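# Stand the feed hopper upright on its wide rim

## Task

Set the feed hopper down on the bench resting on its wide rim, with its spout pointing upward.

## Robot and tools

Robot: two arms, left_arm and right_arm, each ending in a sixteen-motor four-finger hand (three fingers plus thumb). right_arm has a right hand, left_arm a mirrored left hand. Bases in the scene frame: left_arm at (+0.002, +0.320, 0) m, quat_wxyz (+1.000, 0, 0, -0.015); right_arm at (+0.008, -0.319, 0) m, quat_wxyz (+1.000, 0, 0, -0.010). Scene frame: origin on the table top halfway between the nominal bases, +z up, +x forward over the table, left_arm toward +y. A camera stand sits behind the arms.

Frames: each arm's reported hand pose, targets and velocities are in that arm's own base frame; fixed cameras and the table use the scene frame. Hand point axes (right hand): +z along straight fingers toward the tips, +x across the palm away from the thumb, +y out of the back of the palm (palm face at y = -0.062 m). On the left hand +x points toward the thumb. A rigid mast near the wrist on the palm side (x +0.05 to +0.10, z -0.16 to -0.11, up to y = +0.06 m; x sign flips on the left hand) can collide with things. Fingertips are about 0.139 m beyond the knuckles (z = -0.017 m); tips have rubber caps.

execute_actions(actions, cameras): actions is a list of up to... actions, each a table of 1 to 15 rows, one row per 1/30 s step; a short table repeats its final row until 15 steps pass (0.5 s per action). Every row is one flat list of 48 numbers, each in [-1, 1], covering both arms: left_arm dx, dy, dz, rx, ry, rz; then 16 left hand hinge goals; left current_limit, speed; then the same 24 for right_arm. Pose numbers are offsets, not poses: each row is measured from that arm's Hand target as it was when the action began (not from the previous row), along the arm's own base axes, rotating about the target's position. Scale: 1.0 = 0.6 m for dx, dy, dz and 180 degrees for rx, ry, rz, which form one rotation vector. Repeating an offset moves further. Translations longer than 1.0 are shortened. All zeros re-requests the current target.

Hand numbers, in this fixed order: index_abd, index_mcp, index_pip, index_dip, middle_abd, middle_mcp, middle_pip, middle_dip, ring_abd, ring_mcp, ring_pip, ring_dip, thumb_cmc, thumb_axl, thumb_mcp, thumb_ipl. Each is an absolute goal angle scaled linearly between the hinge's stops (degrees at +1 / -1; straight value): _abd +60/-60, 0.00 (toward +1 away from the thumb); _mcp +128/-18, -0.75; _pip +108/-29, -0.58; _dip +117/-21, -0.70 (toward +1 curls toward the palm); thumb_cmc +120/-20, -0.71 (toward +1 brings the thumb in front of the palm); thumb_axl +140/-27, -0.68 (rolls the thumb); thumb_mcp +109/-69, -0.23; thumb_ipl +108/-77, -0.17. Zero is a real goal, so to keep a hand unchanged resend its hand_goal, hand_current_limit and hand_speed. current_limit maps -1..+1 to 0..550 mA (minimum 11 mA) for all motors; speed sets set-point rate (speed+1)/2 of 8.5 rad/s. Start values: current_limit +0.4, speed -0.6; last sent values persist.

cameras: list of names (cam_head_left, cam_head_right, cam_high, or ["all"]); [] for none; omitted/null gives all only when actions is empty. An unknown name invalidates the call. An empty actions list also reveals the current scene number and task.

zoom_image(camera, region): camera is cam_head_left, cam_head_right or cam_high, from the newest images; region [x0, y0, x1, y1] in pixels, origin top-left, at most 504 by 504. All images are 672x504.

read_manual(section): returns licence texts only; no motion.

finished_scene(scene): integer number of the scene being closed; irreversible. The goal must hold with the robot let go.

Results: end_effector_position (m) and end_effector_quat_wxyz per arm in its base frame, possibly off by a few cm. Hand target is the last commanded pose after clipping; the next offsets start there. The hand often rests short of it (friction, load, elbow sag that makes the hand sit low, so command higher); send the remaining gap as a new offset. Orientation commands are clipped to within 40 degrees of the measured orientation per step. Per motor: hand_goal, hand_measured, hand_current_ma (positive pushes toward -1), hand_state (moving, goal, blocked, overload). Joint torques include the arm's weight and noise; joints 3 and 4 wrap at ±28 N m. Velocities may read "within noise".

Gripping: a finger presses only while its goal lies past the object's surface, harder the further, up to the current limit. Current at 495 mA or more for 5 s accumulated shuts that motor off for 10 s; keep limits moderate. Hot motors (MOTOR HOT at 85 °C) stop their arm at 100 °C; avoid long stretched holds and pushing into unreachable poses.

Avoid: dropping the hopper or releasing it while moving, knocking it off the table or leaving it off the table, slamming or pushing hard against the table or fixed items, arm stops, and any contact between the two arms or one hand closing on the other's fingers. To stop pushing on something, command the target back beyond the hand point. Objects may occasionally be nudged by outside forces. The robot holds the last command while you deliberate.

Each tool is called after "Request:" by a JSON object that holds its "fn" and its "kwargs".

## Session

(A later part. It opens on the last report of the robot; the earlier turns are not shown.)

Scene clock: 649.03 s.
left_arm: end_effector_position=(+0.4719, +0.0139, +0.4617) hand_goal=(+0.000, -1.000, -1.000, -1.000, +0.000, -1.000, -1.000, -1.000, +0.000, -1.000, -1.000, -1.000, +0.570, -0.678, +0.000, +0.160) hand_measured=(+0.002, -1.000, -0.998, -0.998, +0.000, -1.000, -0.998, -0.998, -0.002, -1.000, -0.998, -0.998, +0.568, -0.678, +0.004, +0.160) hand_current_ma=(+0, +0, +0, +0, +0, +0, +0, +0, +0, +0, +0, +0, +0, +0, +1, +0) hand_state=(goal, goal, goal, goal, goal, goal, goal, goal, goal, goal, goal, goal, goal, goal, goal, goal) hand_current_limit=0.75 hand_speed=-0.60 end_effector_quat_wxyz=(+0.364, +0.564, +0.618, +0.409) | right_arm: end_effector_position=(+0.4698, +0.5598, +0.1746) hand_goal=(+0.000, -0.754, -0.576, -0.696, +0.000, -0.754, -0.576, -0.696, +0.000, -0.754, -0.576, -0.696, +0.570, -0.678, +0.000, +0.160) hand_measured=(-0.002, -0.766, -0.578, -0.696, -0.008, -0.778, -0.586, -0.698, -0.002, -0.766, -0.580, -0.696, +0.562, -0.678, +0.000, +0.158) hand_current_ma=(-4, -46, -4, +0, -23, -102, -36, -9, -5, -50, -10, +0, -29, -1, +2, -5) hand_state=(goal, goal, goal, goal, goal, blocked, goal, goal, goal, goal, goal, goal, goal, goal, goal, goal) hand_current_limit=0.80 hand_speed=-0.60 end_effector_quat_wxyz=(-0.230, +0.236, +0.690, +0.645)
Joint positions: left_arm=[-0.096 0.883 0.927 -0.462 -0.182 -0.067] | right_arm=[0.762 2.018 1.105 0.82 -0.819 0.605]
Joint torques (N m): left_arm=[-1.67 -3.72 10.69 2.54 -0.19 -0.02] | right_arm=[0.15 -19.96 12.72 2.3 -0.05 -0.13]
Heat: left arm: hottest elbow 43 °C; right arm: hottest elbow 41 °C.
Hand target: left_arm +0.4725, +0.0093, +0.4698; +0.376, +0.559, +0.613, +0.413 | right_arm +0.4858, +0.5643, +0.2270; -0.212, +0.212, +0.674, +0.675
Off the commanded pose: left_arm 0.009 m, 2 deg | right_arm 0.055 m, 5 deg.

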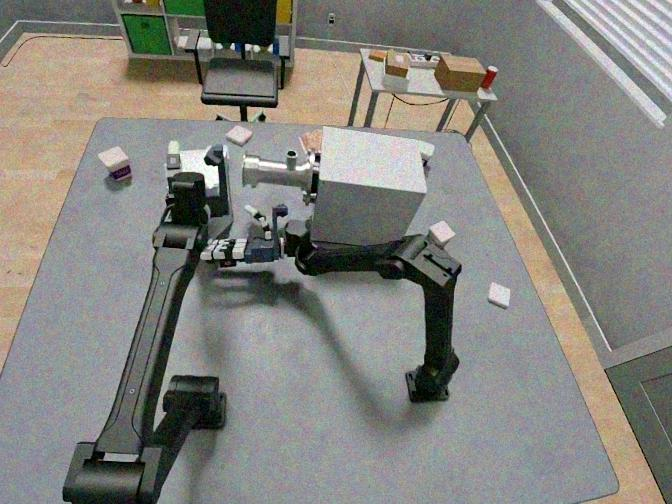

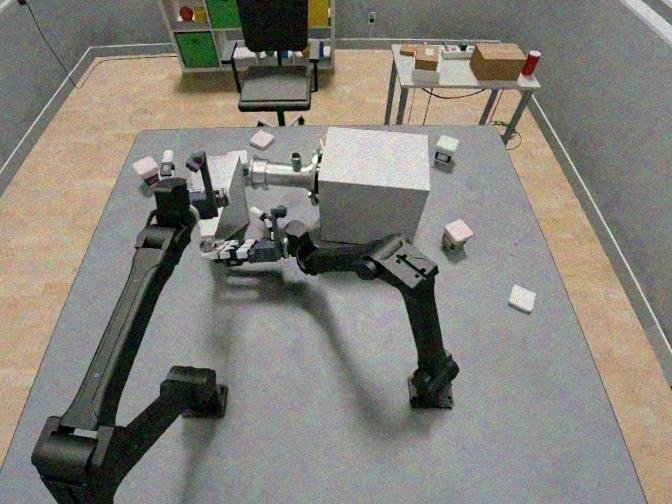

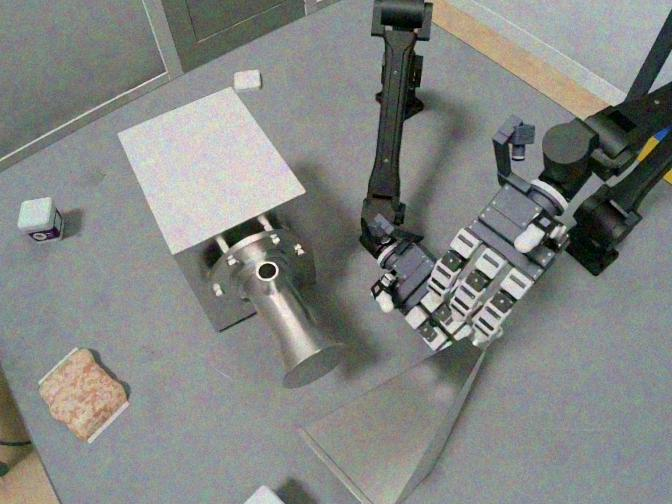

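Request:
{"fn": "execute_actions", "kwargs": {"actions": [[[0,0,-0.065,0,0,0,0,-1,-1,-1,0,-1,-1,-1,0,-1,-1,-1,0.571,-0.678,0,0.16,0.75,-0.6,0,0.0,0.0,0,0,0,0,-0.754,-0.576,-0.696,0,-0.754,-0.576,-0.696,0,-0.754,-0.576,-0.696,0.571,-0.678,0,0.16,0.8,-0.6]],[[0,0,0,0,0,0,0,-1,-1,-1,0,-1,-1,-1,0,-1,-1,-1,0.571,-0.678,0,0.16,0.75,-0.6,0.03,0.0,0.04,0,0,0,0,-0.754,-0.576,-0.696,0,-0.754,-0.576,-0.696,0,-0.754,-0.576,-0.696,0.571,-0.678,0,0.16,0.8,-0.6]]], "cameras": ["cam_head_left","cam_head_right","cam_high"]}}

Request:
{"fn": "zoom_image", "kwargs": {"camera": "cam_head_right", "region": [160, 130, 310, 280]}}

Request:
{"fn": "zoom_image", "kwargs": {"camera": "cam_high", "region": [350, 200, 550, 400]}}

Scene clock: 684.17 s.
left_arm: end_effector_position=(+0.4710, +0.0139, +0.4199) hand_goal=(+0.000, -1.000, -1.000, -1.000, +0.000, -1.000, -1.000, -1.000, +0.000, -1.000, -1.000, -1.000, +0.570, -0.678, +0.000, +0.160) hand_measured=(+0.002, -1.000, -0.998, -0.998, +0.000, -1.000, -0.998, -0.998, -0.002, -1.000, -0.998, -0.998, +0.568, -0.678, +0.004, +0.160) hand_current_ma=(+0, +0, +0, +0, +0, +0, +0, +0, +0, +0, +0, +0, +0, +0, +1, +0) hand_state=(goal, goal, goal, goal, goal, goal, goal, goal, goal, goal, goal, goal, goal, goal, goal, goal) hand_current_limit=0.75 hand_speed=-0.60 end_effector_quat_wxyz=(+0.363, +0.565, +0.618, +0.408) | right_arm: end_effector_position=(+0.4896, +0.5599, +0.2033) hand_goal=(+0.000, -0.754, -0.576, -0.696, +0.000, -0.754, -0.576, -0.696, +0.000, -0.754, -0.576, -0.696, +0.570, -0.678, +0.000, +0.160) hand_measured=(-0.002, -0.778, -0.582, -0.696, -0.006, -0.772, -0.582, -0.700, -0.002, -0.772, -0.582, -0.696, +0.562, -0.678, +0.000, +0.158) hand_current_ma=(-4, -105, -24, +0, -21, -73, -22, -13, -6, -77, -23, -2, -29, -1, +2, -5) hand_state=(goal, blocked, goal, goal, goal, goal, goal, goal, goal, goal, goal, goal, goal, goal, goal, goal) hand_current_limit=0.80 hand_speed=-0.60 end_effector_quat_wxyz=(-0.228, +0.233, +0.687, +0.649)
Joint positions: left_arm=[-0.096 0.882 0.82 -0.361 -0.183 -0.067] | right_arm=[0.739 1.991 1.158 0.753 -0.841 0.605]
Joint torques (N m): left_arm=[-1.73 -3.66 11.04 2.59 -0.19 -0.02] | right_arm=[-0.15 -19.84 13.16 2.13 0.06 -0.16]
Heat: left arm: hottest elbow 41 °C; right arm: hottest elbow 41 °C.
Hand target: left_arm +0.4726, +0.0091, +0.4308; +0.376, +0.559, +0.613, +0.413 | right_arm +0.5036, +0.5644, +0.2510; -0.212, +0.212, +0.675, +0.675
Off the commanded pose: left_arm 0.012 m, 2 deg | right_arm 0.050 m, 4 deg.

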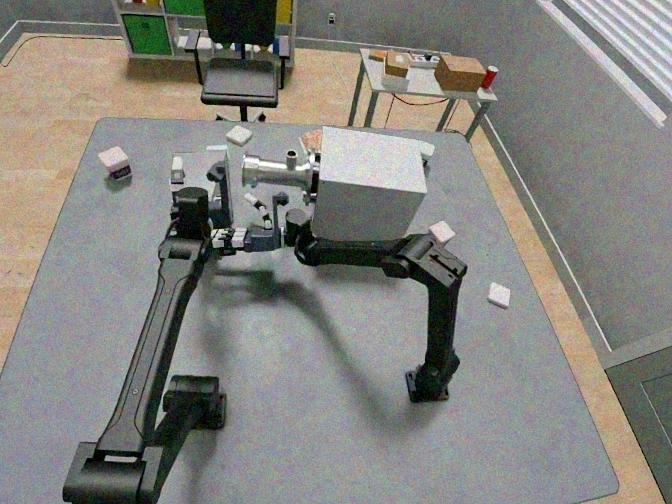

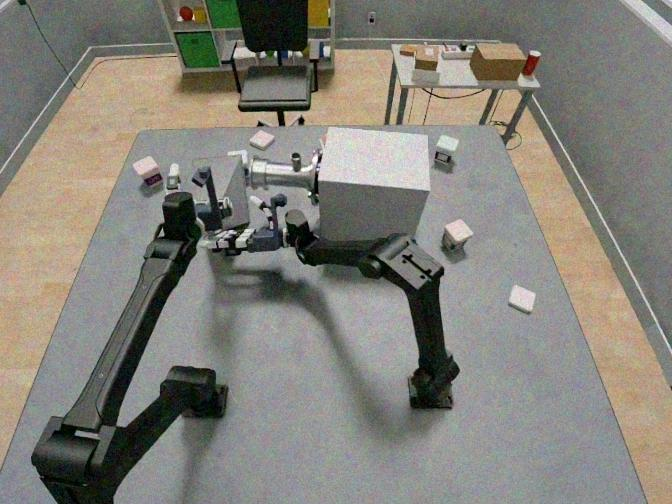

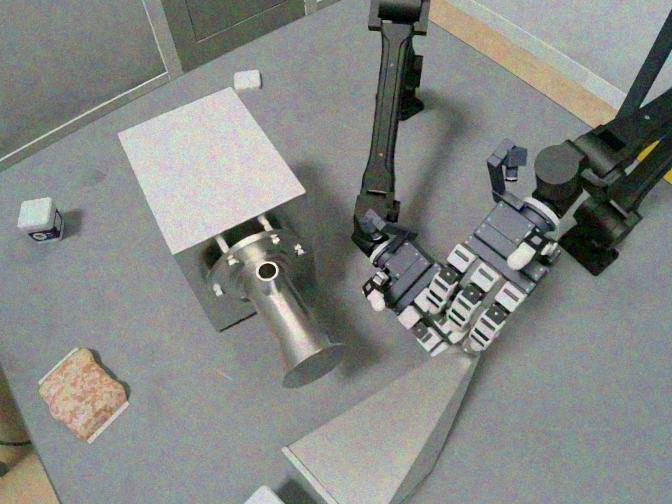

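Scaled by 3.360 from the camera's 672x504 image, which has a finer 960x720 frame.

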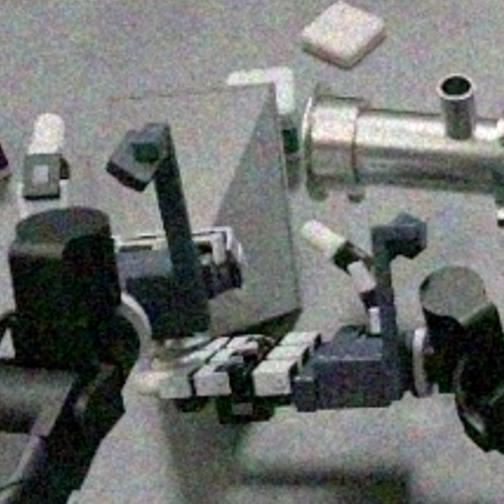

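Scaled by 2.520 from the camera's 672x504 image, which has a finer 960x720 frame.

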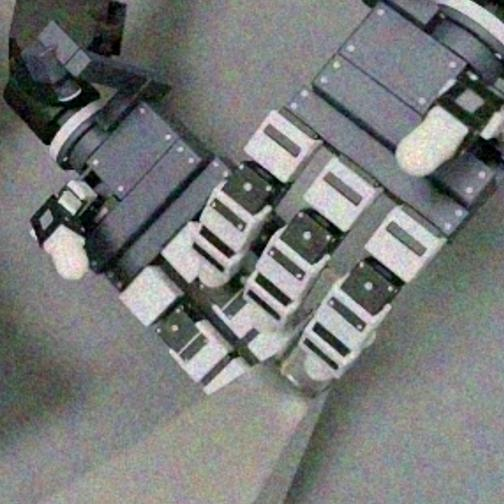

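Request:
{"fn": "execute_actions", "kwargs": {"actions": [[[0,0,0,0,0,0,0,-1,-1,-1,0,-1,-1,-1,0,-1,-1,-1,0.571,-0.678,0,0.16,0.75,-0.6,-0.02,0.0,-0.03,0,0,0,0,-0.754,-0.576,-0.696,0,-0.754,-0.576,-0.696,0,-0.754,-0.576,-0.696,0.571,-0.678,0,0.16,0.8,-0.6]]], "cameras": ["cam_head_left","cam_head_right","cam_high"]}}

Request:
{"fn": "zoom_image", "kwargs": {"camera": "cam_head_right", "region": [160, 130, 310, 280]}}

Request:
{"fn": "zoom_image", "kwargs": {"camera": "cam_high", "region": [350, 200, 550, 400]}}

Scene clock: 705.57 s.
left_arm: end_effector_position=(+0.4711, +0.0139, +0.4208) hand_goal=(+0.000, -1.000, -1.000, -1.000, +0.000, -1.000, -1.000, -1.000, +0.000, -1.000, -1.000, -1.000, +0.570, -0.678, +0.000, +0.160) hand_measured=(+0.002, -0.998, -0.996, -0.998, +0.000, -1.000, -0.998, -0.998, -0.002, -1.000, -0.998, -0.998, +0.568, -0.678, +0.004, +0.160) hand_current_ma=(+0, +0, +0, +0, +0, +0, +0, +0, +0, +0, +0, +0, +0, +0, +1, +0) hand_state=(goal, goal, goal, goal, goal, goal, goal, goal, goal, goal, goal, goal, goal, goal, goal, goal) hand_current_limit=0.75 hand_speed=-0.60 end_effector_quat_wxyz=(+0.364, +0.564, +0.618, +0.409) | right_arm: end_effector_position=(+0.4905, +0.5587, +0.2090) hand_goal=(+0.000, -0.754, -0.576, -0.696, +0.000, -0.754, -0.576, -0.696, +0.000, -0.754, -0.576, -0.696, +0.570, -0.678, +0.000, +0.160) hand_measured=(-0.002, -0.778, -0.582, -0.696, -0.006, -0.772, -0.582, -0.700, -0.002, -0.772, -0.582, -0.696, +0.562, -0.678, +0.000, +0.158) hand_current_ma=(-4, -106, -24, +0, -21, -72, -22, -12, -6, -76, -23, -2, -29, -1, +2, -5) hand_state=(goal, blocked, goal, goal, goal, goal, goal, goal, goal, goal, goal, goal, goal, goal, goal, goal) hand_current_limit=0.80 hand_speed=-0.60 end_effector_quat_wxyz=(-0.221, +0.229, +0.683, +0.658)
Joint positions: left_arm=[-0.096 0.882 0.82 -0.357 -0.183 -0.067] | right_arm=[0.739 1.991 1.158 0.777 -0.832 0.606]
Joint torques (N m): left_arm=[-1.67 -3.72 11.04 2.48 -0.17 -0.02] | right_arm=[0.73 -18.32 10.93 3.17 0.24 -0.13]
Heat: left arm: hottest elbow 40 °C; right arm: hottest elbow 40 °C.
Hand target: left_arm +0.4726, +0.0091, +0.4308; +0.377, +0.559, +0.613, +0.413 | right_arm +0.4916, +0.5644, +0.2330; -0.212, +0.212, +0.675, +0.675
Off the commanded pose: left_arm 0.011 m, 2 deg | right_arm 0.025 m, 3 deg.

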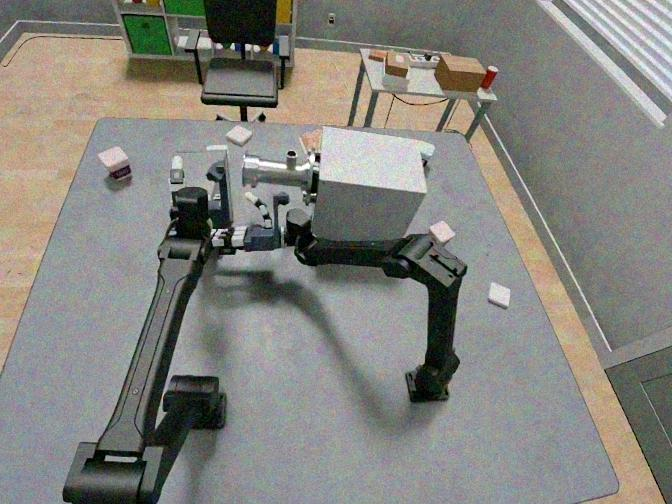

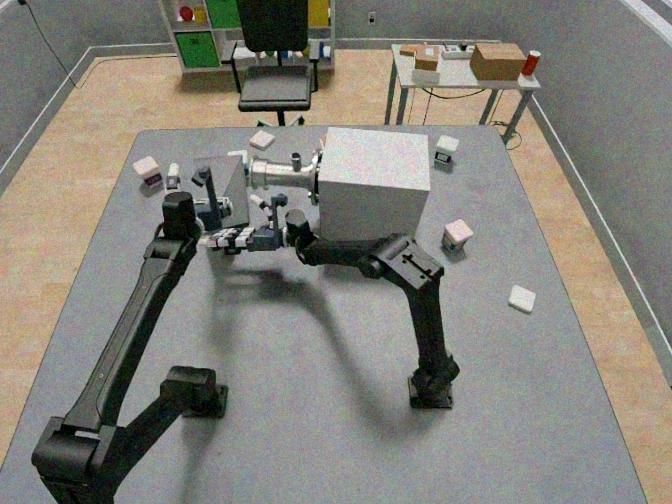

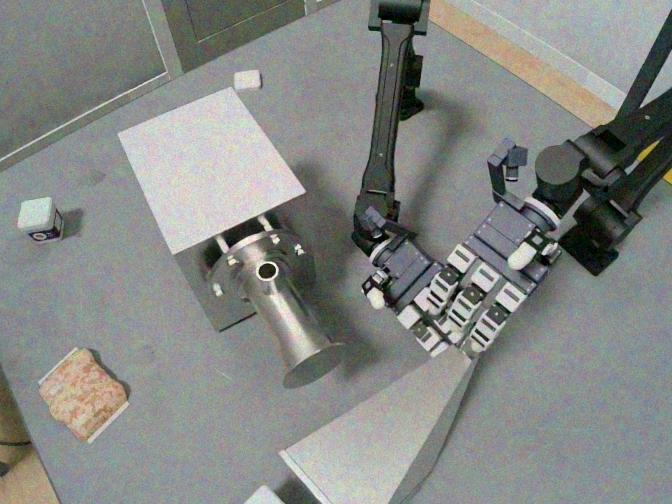

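Scaled by 3.360 from the camera's 672x504 image, which has a finer 960x720 frame.

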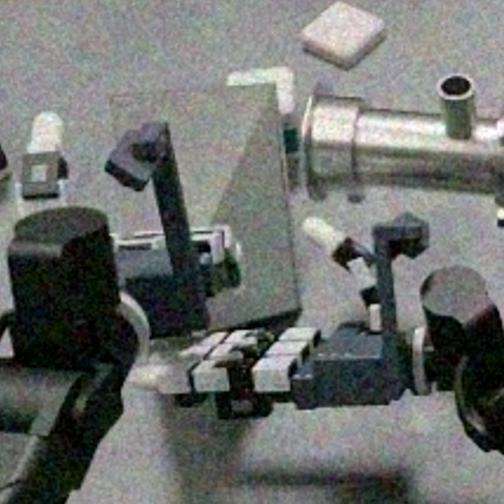

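Scaled by 2.520 from the camera's 672x504 image, which has a finer 960x720 frame.

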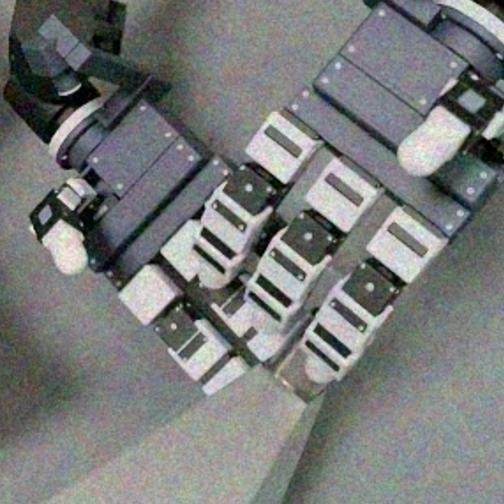

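Request:
{"fn": "execute_actions", "kwargs": {"actions": [[[0,0,0,0,0,0,0,-1,-1,-1,0,-1,-1,-1,0,-1,-1,-1,0.571,-0.678,0,0.16,0.75,-0.6,-0.02,0.0,-0.05,0,0,0,0,-0.754,-0.576,-0.696,0,-0.754,-0.576,-0.696,0,-0.754,-0.576,-0.696,0.571,-0.678,0,0.16,0.8,-0.6]]], "cameras": ["cam_head_right","cam_high"]}}

Request:
{"fn": "zoom_image", "kwargs": {"camera": "cam_head_right", "region": [160, 130, 310, 280]}}

Request:
{"fn": "zoom_image", "kwargs": {"camera": "cam_high", "region": [250, 254, 500, 504]}}

Scene clock: 716.10 s.
left_arm: end_effector_position=(+0.4711, +0.0140, +0.4214) hand_goal=(+0.000, -1.000, -1.000, -1.000, +0.000, -1.000, -1.000, -1.000, +0.000, -1.000, -1.000, -1.000, +0.570, -0.678, +0.000, +0.160) hand_measured=(+0.000, -1.000, -0.998, -0.998, +0.000, -1.000, -0.998, -0.998, -0.002, -1.000, -0.998, -0.998, +0.568, -0.678, +0.004, +0.160) hand_current_ma=(+0, +0, +0, +0, +0, +0, +0, +0, +0, +0, +0, +0, +0, +0, +1, +0) hand_state=(goal, goal, goal, goal, goal, goal, goal, goal, goal, goal, goal, goal, goal, goal, goal, goal) hand_current_limit=0.75 hand_speed=-0.60 end_effector_quat_wxyz=(+0.364, +0.564, +0.617, +0.410) | right_arm: end_effector_position=(+0.4797, +0.5617, +0.1923) hand_goal=(+0.000, -0.754, -0.576, -0.696, +0.000, -0.754, -0.576, -0.696, +0.000, -0.754, -0.576, -0.696, +0.570, -0.678, +0.000, +0.160) hand_measured=(-0.002, -0.782, -0.584, -0.696, -0.006, -0.772, -0.582, -0.700, -0.002, -0.772, -0.582, -0.696, +0.562, -0.678, +0.000, +0.158) hand_current_ma=(-4, -120, -30, -2, -21, -72, -22, -12, -6, -76, -23, -2, -29, -1, +2, -5) hand_state=(goal, blocked, goal, goal, goal, goal, goal, goal, goal, goal, goal, goal, goal, goal, goal, goal) hand_current_limit=0.80 hand_speed=-0.60 end_effector_quat_wxyz=(-0.218, +0.222, +0.680, +0.664)
Joint positions: left_arm=[-0.096 0.882 0.82 -0.355 -0.184 -0.067] | right_arm=[0.755 2.027 1.139 0.854 -0.817 0.607]
Joint torques (N m): left_arm=[-1.67 -3.66 11.06 2.39 -0.15 -0.01] | right_arm=[1.32 -17.38 9.18 3.3 0.27 -0.18]
Heat: left arm: hottest elbow 40 °C; right arm: hottest elbow 39 °C.
Hand target: left_arm +0.4726, +0.0091, +0.4308; +0.377, +0.559, +0.613, +0.413 | right_arm +0.4796, +0.5644, +0.2031; -0.212, +0.212, +0.674, +0.675
Off the commanded pose: left_arm 0.011 m, 2 deg | right_arm 0.011 m, 2 deg.
Images, in order (width x height): cam_head_right 672x504, cam_high 672x504.

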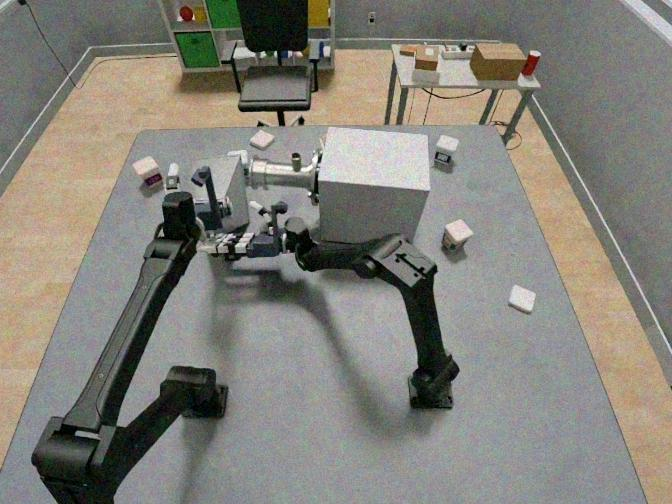

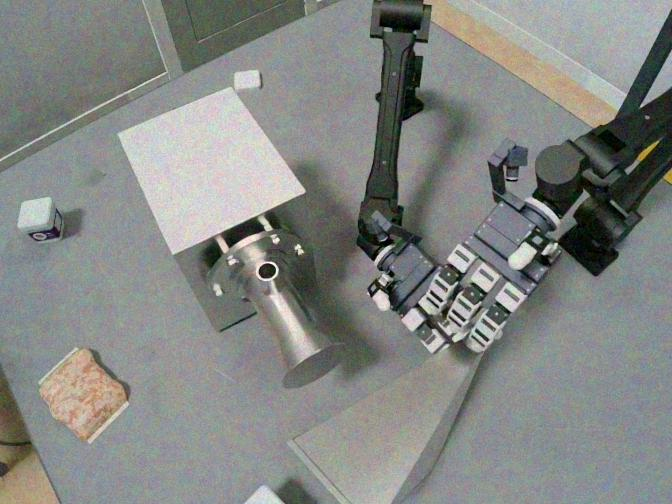

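Scaled by 3.360 from the camera's 672x504 image, which has a finer 960x720 frame.

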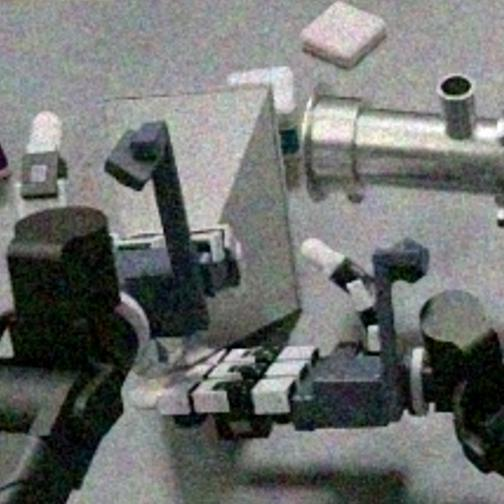

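Scaled by 2.016 from the camera's 672x504 image, which has a finer 960x720 frame.

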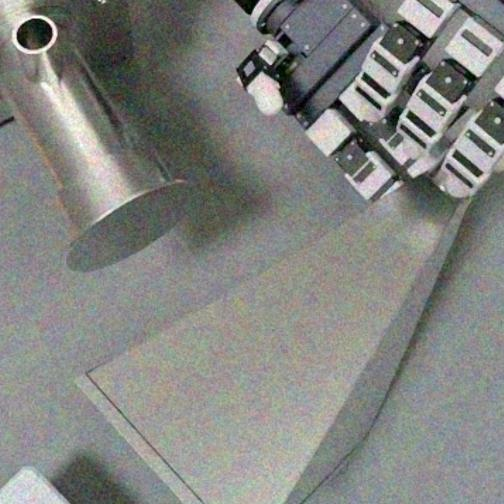

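Request:
{"fn": "execute_actions", "kwargs": {"actions": [[[0.01,0,0.055,0,0,0,0,-1,-1,-1,0,-1,-1,-1,0,-1,-1,-1,0.571,-0.678,0,0.16,0.75,-0.6,0,0.0,0,0,0,0,0,-0.754,-0.576,-0.696,0,-0.754,-0.576,-0.696,0,-0.754,-0.576,-0.696,0.571,-0.678,0,0.16,0.8,-0.6]],[[0.087,0,0,0,0,0,0,-1,-1,-1,0,-1,-1,-1,0,-1,-1,-1,0.571,-0.678,0,0.16,0.75,-0.6,0.04,0.0,0.07,0,0.035,0,0,-0.754,-0.576,-0.696,0,-0.754,-0.576,-0.696,0,-0.754,-0.576,-0.696,0.571,-0.678,0,0.16,0.8,-0.6]],[[0,0,0,0,0,0,0,-1,-1,-1,0,-1,-1,-1,0,-1,-1,-1,0.571,-0.678,0,0.16,0.75,-0.6,0.03,0.0,0.03,0,0.035,0,0,-0.754,-0.576,-0.696,0,-0.754,-0.576,-0.696,0,-0.754,-0.576,-0.696,0.571,-0.678,0,0.16,0.8,-0.6]]], "cameras": ["cam_head_right","cam_high"]}}

Request:
{"fn": "zoom_image", "kwargs": {"camera": "cam_head_right", "region": [160, 130, 310, 280]}}

Request:
{"fn": "zoom_image", "kwargs": {"camera": "cam_high", "region": [250, 254, 500, 504]}}

Scene clock: 761.63 s.
left_arm: end_effector_position=(+0.5275, +0.0064, +0.4326) hand_goal=(+0.000, -1.000, -1.000, -1.000, +0.000, -1.000, -1.000, -1.000, +0.000, -1.000, -1.000, -1.000, +0.570, -0.678, +0.000, +0.160) hand_measured=(+0.000, -0.978, -0.980, -0.992, +0.000, -1.000, -0.998, -0.998, -0.002, -1.000, -0.998, -0.998, +0.568, -0.678, +0.004, +0.160) hand_current_ma=(+0, +11, +9, +2, +0, +0, +0, +0, +0, +0, +0, +0, +0, +0, +1, +0) hand_state=(goal, blocked, goal, goal, goal, goal, goal, goal, goal, goal, goal, goal, goal, goal, goal, goal) hand_current_limit=0.75 hand_speed=-0.60 end_effector_quat_wxyz=(+0.358, +0.573, +0.620, +0.399) | right_arm: end_effector_position=(+0.5095, +0.5598, +0.2227) hand_goal=(+0.000, -0.754, -0.576, -0.696, +0.000, -0.754, -0.576, -0.696, +0.000, -0.754, -0.576, -0.696, +0.570, -0.678, +0.000, +0.160) hand_measured=(-0.002, -0.772, -0.582, -0.696, -0.010, -0.768, -0.582, -0.700, -0.004, -0.770, -0.582, -0.698, +0.562, -0.678, +0.000, +0.158) hand_current_ma=(-4, -71, -19, -2, -30, -59, -19, -12, -14, -63, -22, -3, -29, -1, +2, -5) hand_state=(goal, goal, goal, goal, goal, goal, goal, goal, goal, goal, goal, goal, goal, goal, goal, goal) hand_current_limit=0.80 hand_speed=-0.60 end_effector_quat_wxyz=(-0.294, +0.302, +0.656, +0.626)
Joint positions: left_arm=[-0.096 1.046 0.965 -0.365 -0.171 -0.067] | right_arm=[0.729 1.946 1.197 0.683 -0.849 0.821]
Joint torques (N m): left_arm=[-0.21 -6.3 13.63 2.14 0.01 0.06] | right_arm=[-0.03 -19.02 13.55 2.1 0 -0.12]
Heat: left arm: hottest elbow 40 °C; right arm: hottest elbow 39 °C.
Hand target: left_arm +0.5308, +0.0091, +0.4639; +0.377, +0.559, +0.613, +0.413 | right_arm +0.5218, +0.5643, +0.2629; -0.285, +0.285, +0.647, +0.647
Off the commanded pose: left_arm 0.031 m, 3 deg | right_arm 0.043 m, 3 deg.
Images, in order (width x height): cam_head_right 672x504, cam_high 672x504.

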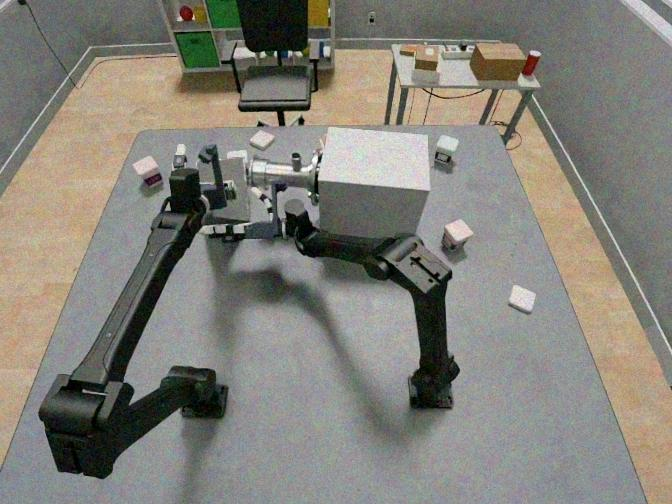

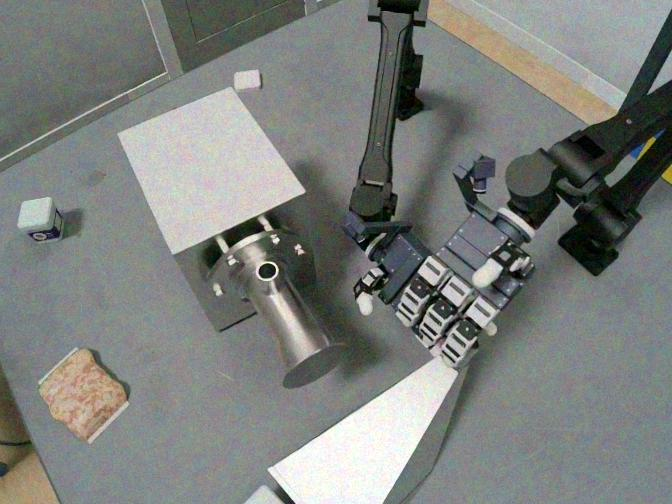

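Scaled by 3.360 from the camera's 672x504 image, which has a finer 960x720 frame.

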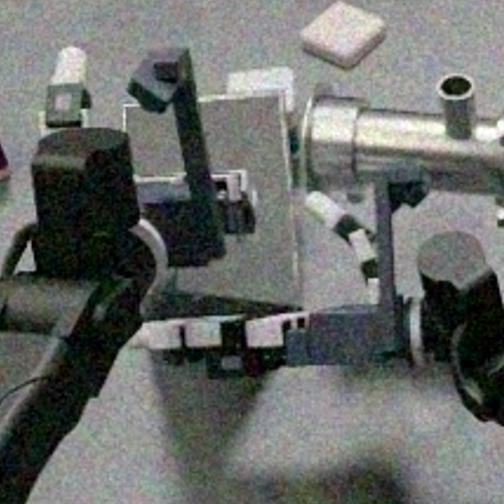

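Scaled by 2.016 from the camera's 672x504 image, which has a finer 960x720 frame.

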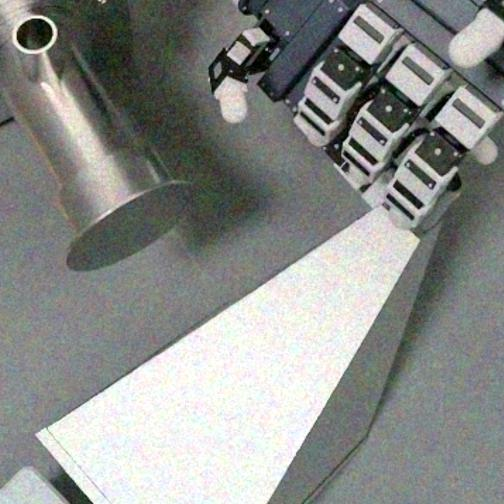

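Request:
{"fn": "zoom_image", "kwargs": {"camera": "cam_high", "region": [390, 240, 510, 380]}}

Request:
{"fn": "zoom_image", "kwargs": {"camera": "cam_head_right", "region": [180, 150, 270, 250]}}

Scaled by 3.600 from the camera's 672x504 image, which has a finer 960x720 frame.

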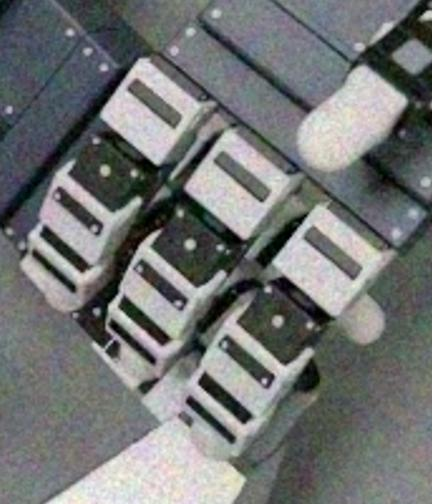

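Scaled by 5.040 from the camera's 672x504 image, which has a finer 960x720 frame.

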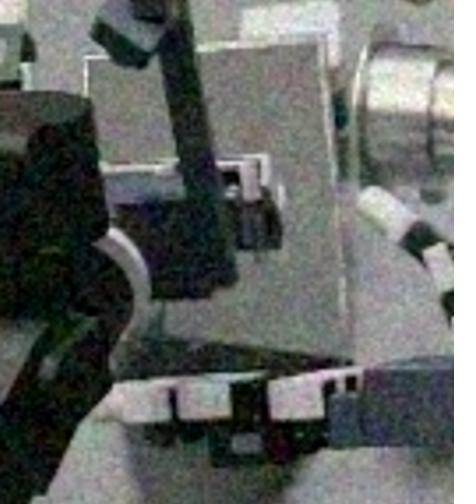

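Request:
{"fn": "execute_actions", "kwargs": {"actions": [[[0.005,0.037,0,0,0,0,0,-1,-1,-1,0,-1,-1,-1,0,-1,-1,-1,0.571,-0.678,0,0.16,0.79,-0.6,0,0.0,0,0,0,0,0,-0.754,-0.576,-0.696,0,-0.754,-0.576,-0.696,0,-0.754,-0.576,-0.696,0.571,-0.678,0,0.16,0.8,-0.6]]], "cameras": ["cam_head_right","cam_high"]}}

Request:
{"fn": "zoom_image", "kwargs": {"camera": "cam_high", "region": [390, 240, 530, 380]}}

Scene clock: 818.87 s.
left_arm: end_effector_position=(+0.5289, +0.0292, +0.4333) hand_goal=(+0.000, -1.000, -1.000, -1.000, +0.000, -1.000, -1.000, -1.000, +0.000, -1.000, -1.000, -1.000, +0.570, -0.678, +0.000, +0.160) hand_measured=(-0.002, -0.986, -0.986, -0.998, +0.002, -1.000, -0.998, -0.998, -0.002, -1.000, -0.998, -0.998, +0.568, -0.678, +0.004, +0.160) hand_current_ma=(+0, +6, +5, +0, +0, +0, +0, +0, +0, +0, +0, +0, +0, +0, +1, +0) hand_state=(goal, goal, goal, goal, goal, goal, goal, goal, goal, goal, goal, goal, goal, goal, goal, goal) hand_current_limit=0.79 hand_speed=-0.60 end_effector_quat_wxyz=(+0.361, +0.569, +0.623, +0.397) | right_arm: end_effector_position=(+0.5096, +0.5598, +0.2226) hand_goal=(+0.000, -0.754, -0.576, -0.696, +0.000, -0.754, -0.576, -0.696, +0.000, -0.754, -0.576, -0.696, +0.570, -0.678, +0.000, +0.160) hand_measured=(-0.002, -0.772, -0.582, -0.696, -0.010, -0.768, -0.582, -0.700, -0.004, -0.770, -0.582, -0.698, +0.562, -0.678, +0.000, +0.158) hand_current_ma=(-4, -71, -19, -2, -30, -59, -19, -12, -14, -63, -22, -3, -29, -1, +2, -5) hand_state=(goal, goal, goal, goal, goal, goal, goal, goal, goal, goal, goal, goal, goal, goal, goal, goal) hand_current_limit=0.80 hand_speed=-0.60 end_effector_quat_wxyz=(-0.294, +0.302, +0.656, +0.626)
Joint positions: left_arm=[-0.032 1.046 0.966 -0.361 -0.113 -0.051] | right_arm=[0.729 1.946 1.197 0.683 -0.849 0.822]
Joint torques (N m): left_arm=[-0.15 -5.83 13.94 2.22 0.11 0.13] | right_arm=[-0.09 -18.67 13.79 1.94 0.03 -0.09]
Motor temperatures (°C): left_arm=[25 29 43 28 26 26] | right_arm=[25 36 39 28 26 29]
Heat: left arm: hottest elbow 43 °C; right arm: hottest elbow 39 °C.
Hand target: left_arm +0.5337, +0.0315, +0.4637; +0.376, +0.559, +0.613, +0.413 | right_arm +0.5218, +0.5643, +0.2629; -0.285, +0.285, +0.647, +0.647
Off the commanded pose: left_arm 0.031 m, 3 deg | right_arm 0.042 m, 3 deg.
Images, in order (width x height): cam_head_right 672x504, cam_high 672x504.

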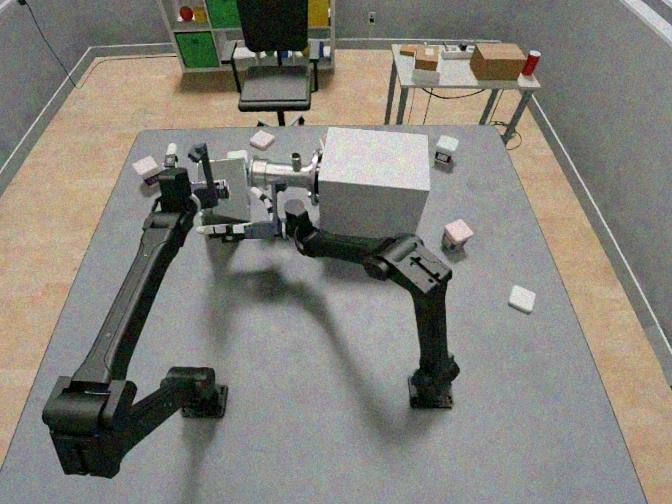

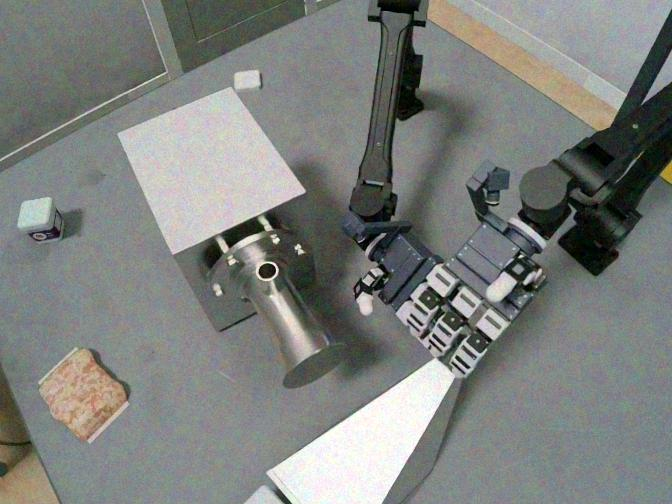

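Scaled by 3.600 from the camera's 672x504 image, which has a finer 960x720 frame.

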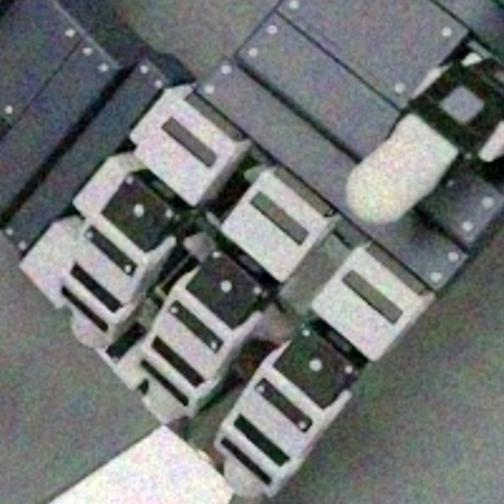

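Request:
{"fn": "execute_actions", "kwargs": {"actions": [[[0.03,0.0,0,0,0,0,0,-1,-1,-1,0,-1,-1,-1,0,-1,-1,-1,0.571,-0.678,0,0.16,0.79,-0.6,0,0.0,0,0,0,0,0,-0.754,-0.576,-0.696,0,-0.754,-0.576,-0.696,0,-0.754,-0.576,-0.696,0.571,-0.678,0,0.16,0.8,-0.6]]], "cameras": ["cam_head_right","cam_high"]}}

Request:
{"fn": "zoom_image", "kwargs": {"camera": "cam_high", "region": [250, 254, 500, 504]}}

Request:
{"fn": "zoom_image", "kwargs": {"camera": "cam_head_right", "region": [160, 130, 310, 280]}}

Scene clock: 831.10 s.
left_arm: end_effector_position=(+0.5440, +0.0291, +0.4407) hand_goal=(+0.000, -1.000, -1.000, -1.000, +0.000, -1.000, -1.000, -1.000, +0.000, -1.000, -1.000, -1.000, +0.570, -0.678, +0.000, +0.160) hand_measured=(-0.006, -0.986, -0.986, -0.998, +0.002, -1.000, -0.998, -0.998, -0.002, -1.000, -0.998, -0.998, +0.568, -0.678, +0.004, +0.160) hand_current_ma=(-1, +6, +5, +0, +0, +0, +0, +0, +0, +0, +0, +0, +0, +0, +1, +0) hand_state=(goal, goal, goal, goal, goal, goal, goal, goal, goal, goal, goal, goal, goal, goal, goal, goal) hand_current_limit=0.79 hand_speed=-0.60 end_effector_quat_wxyz=(+0.364, +0.567, +0.619, +0.402) | right_arm: end_effector_position=(+0.5096, +0.5598, +0.2226) hand_goal=(+0.000, -0.754, -0.576, -0.696, +0.000, -0.754, -0.576, -0.696, +0.000, -0.754, -0.576, -0.696, +0.570, -0.678, +0.000, +0.160) hand_measured=(-0.002, -0.772, -0.582, -0.696, -0.010, -0.768, -0.582, -0.700, -0.004, -0.770, -0.582, -0.698, +0.562, -0.678, +0.000, +0.158) hand_current_ma=(-4, -71, -19, -2, -30, -59, -19, -12, -14, -63, -22, -3, -29, -1, +2, -5) hand_state=(goal, goal, goal, goal, goal, goal, goal, goal, goal, goal, goal, goal, goal, goal, goal, goal) hand_current_limit=0.80 hand_speed=-0.60 end_effector_quat_wxyz=(-0.294, +0.302, +0.656, +0.626)
Joint positions: left_arm=[-0.03 1.087 1.003 -0.342 -0.112 -0.045] | right_arm=[0.729 1.946 1.197 0.683 -0.849 0.822]
Joint torques (N m): left_arm=[-0.21 -5.66 13.82 2.14 0.15 0.11] | right_arm=[-0.09 -18.49 13.75 1.99 0.02 -0.1]
Heat: left arm: hottest elbow 44 °C; right arm: hottest elbow 39 °C.
Hand target: left_arm +0.5517, +0.0314, +0.4636; +0.376, +0.559, +0.613, +0.413 | right_arm +0.5218, +0.5643, +0.2629; -0.285, +0.285, +0.647, +0.647
Off the commanded pose: left_arm 0.024 m, 2 deg | right_arm 0.042 m, 3 deg.
Images, in order (width x height): cam_head_right 672x504, cam_high 672x504.

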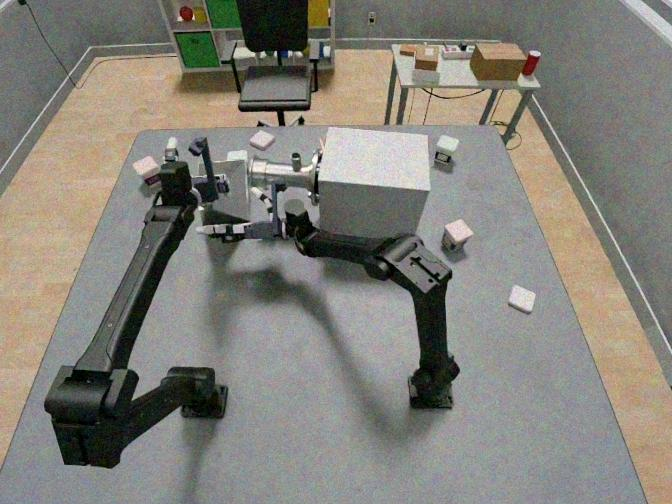

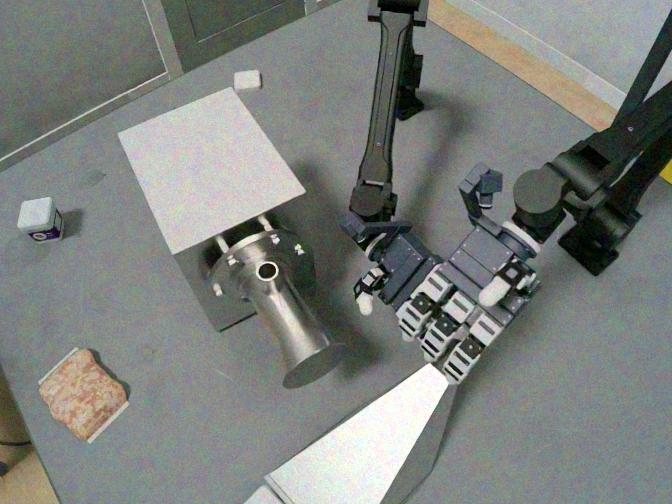

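Scaled by 2.016 from the camera's 672x504 image, which has a finer 960x720 frame.

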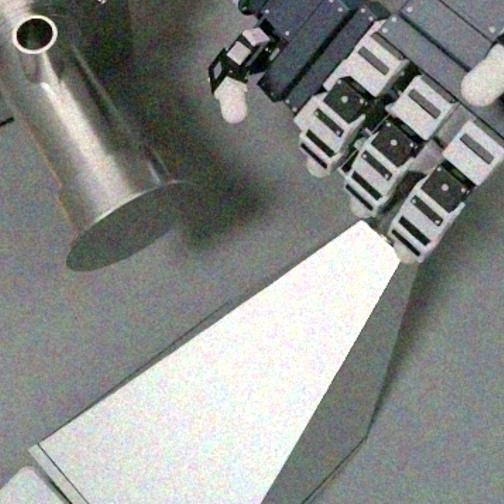

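Scaled by 3.360 from the camera's 672x504 image, which has a finer 960x720 frame.

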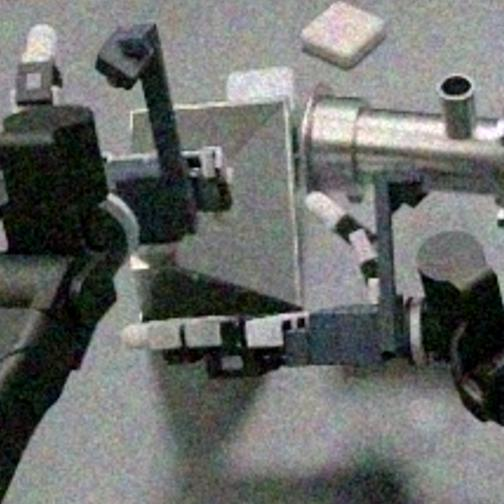

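Request:
{"fn": "execute_actions", "kwargs": {"actions": [[[0.045,0.002,0.008,0,0,0,0,-1,-1,-1,0,-1,-1,-1,0,-1,-1,-1,0.571,-0.678,0,0.16,0.79,-0.6,0,0.0,0,0,0,0,0,-0.754,-0.576,-0.696,0,-0.754,-0.576,-0.696,0,-0.754,-0.576,-0.696,0.571,-0.678,0,0.16,0.8,-0.6]],[[0.045,0.002,0.008,0,0,0,0,-1,-1,-1,0,-1,-1,-1,0,-1,-1,-1,0.571,-0.678,0,0.16,0.79,-0.6,0,0.0,0,0,0,0,0,-0.754,-0.576,-0.696,0,-0.754,-0.576,-0.696,0,-0.754,-0.576,-0.696,0.571,-0.678,0,0.16,0.8,-0.6]]], "cameras": ["cam_head_right","cam_high"]}}

Request:
{"fn": "zoom_image", "kwargs": {"camera": "cam_high", "region": [250, 254, 500, 504]}}

Request:
{"fn": "zoom_image", "kwargs": {"camera": "cam_head_right", "region": [160, 130, 310, 280]}}

Scene clock: 863.93 s.
left_arm: end_effector_position=(+0.6000, +0.0295, +0.4416) hand_goal=(+0.000, -1.000, -1.000, -1.000, +0.000, -1.000, -1.000, -1.000, +0.000, -1.000, -1.000, -1.000, +0.570, -0.678, +0.000, +0.160) hand_measured=(-0.004, -1.000, -0.998, -0.998, +0.002, -1.000, -0.998, -0.998, -0.002, -1.000, -0.998, -0.998, +0.568, -0.678, +0.004, +0.160) hand_current_ma=(+0, +0, +0, +0, +0, +0, +0, +0, +0, +0, +0, +0, +0, +0, +1, +0) hand_state=(goal, goal, goal, goal, goal, goal, goal, goal, goal, goal, goal, goal, goal, goal, goal, goal) hand_current_limit=0.79 hand_speed=-0.60 end_effector_quat_wxyz=(+0.362, +0.571, +0.620, +0.398) | right_arm: end_effector_position=(+0.5096, +0.5598, +0.2226) hand_goal=(+0.000, -0.754, -0.576, -0.696, +0.000, -0.754, -0.576, -0.696, +0.000, -0.754, -0.576, -0.696, +0.570, -0.678, +0.000, +0.160) hand_measured=(-0.002, -0.772, -0.582, -0.696, -0.010, -0.768, -0.582, -0.700, -0.004, -0.770, -0.582, -0.698, +0.562, -0.678, +0.000, +0.158) hand_current_ma=(-4, -71, -19, -2, -30, -59, -19, -12, -14, -63, -22, -3, -29, -1, +2, -5) hand_state=(goal, goal, goal, goal, goal, goal, goal, goal, goal, goal, goal, goal, goal, goal, goal, goal) hand_current_limit=0.80 hand_speed=-0.60 end_effector_quat_wxyz=(-0.294, +0.302, +0.656, +0.626)
Joint positions: left_arm=[-0.023 1.239 1.13 -0.328 -0.101 -0.041] | right_arm=[0.729 1.946 1.197 0.683 -0.849 0.822]
Joint torques (N m): left_arm=[-0.03 -8.76 14.43 1.87 0.03 0.1] | right_arm=[-0.15 -18.32 13.65 2.09 0.02 -0.08]
Motor temperatures (°C): left_arm=[25 28 48 28 26 26] | right_arm=[25 36 40 28 26 29]
Heat: left arm: hottest elbow 48 °C; right arm: hottest elbow 40 °C.
Hand target: left_arm +0.6057, +0.0339, +0.4735; +0.376, +0.559, +0.613, +0.413 | right_arm +0.5218, +0.5643, +0.2629; -0.285, +0.285, +0.647, +0.647
Off the commanded pose: left_arm 0.033 m, 3 deg | right_arm 0.042 m, 3 deg.
Images, in order (width x height): cam_head_right 672x504, cam_high 672x504.

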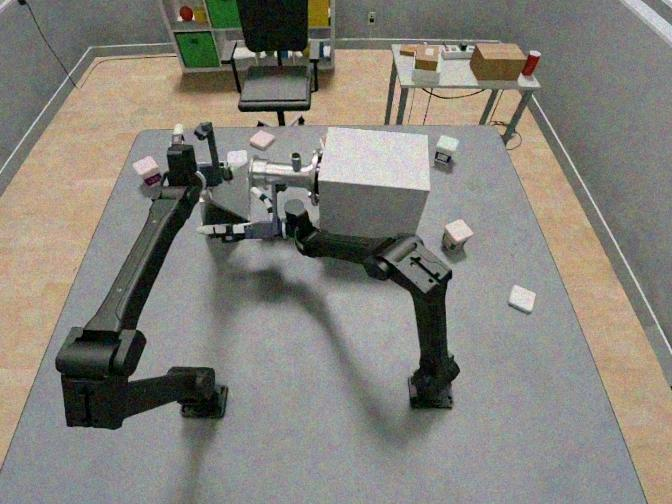

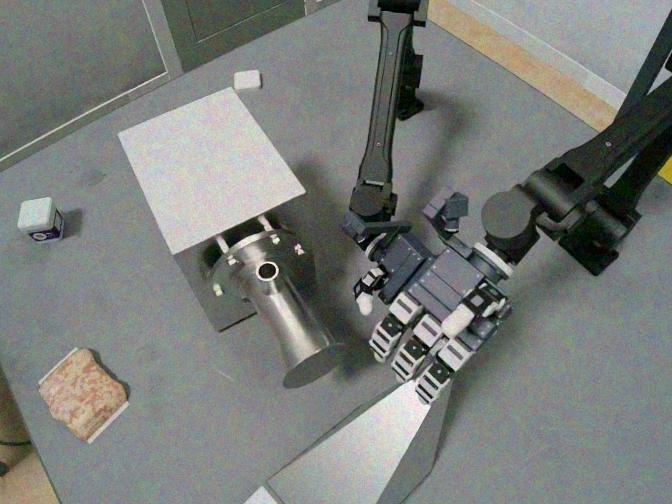

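Scaled by 2.016 from the camera's 672x504 image, which has a finer 960x720 frame.

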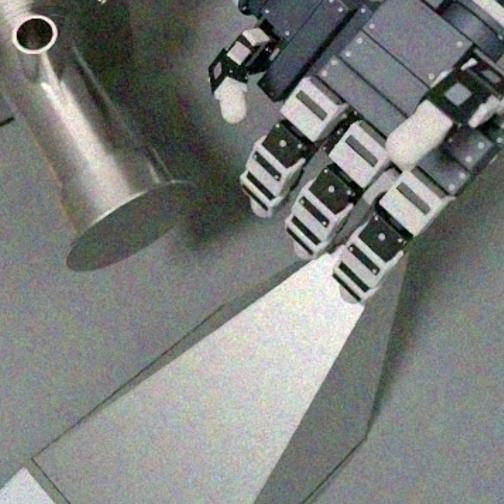

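Scaled by 3.360 from the camera's 672x504 image, which has a finer 960x720 frame.

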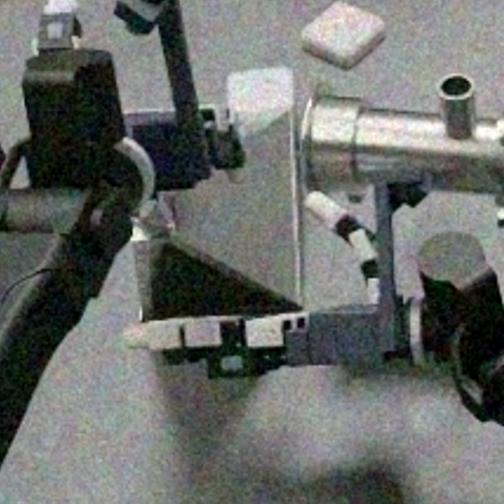

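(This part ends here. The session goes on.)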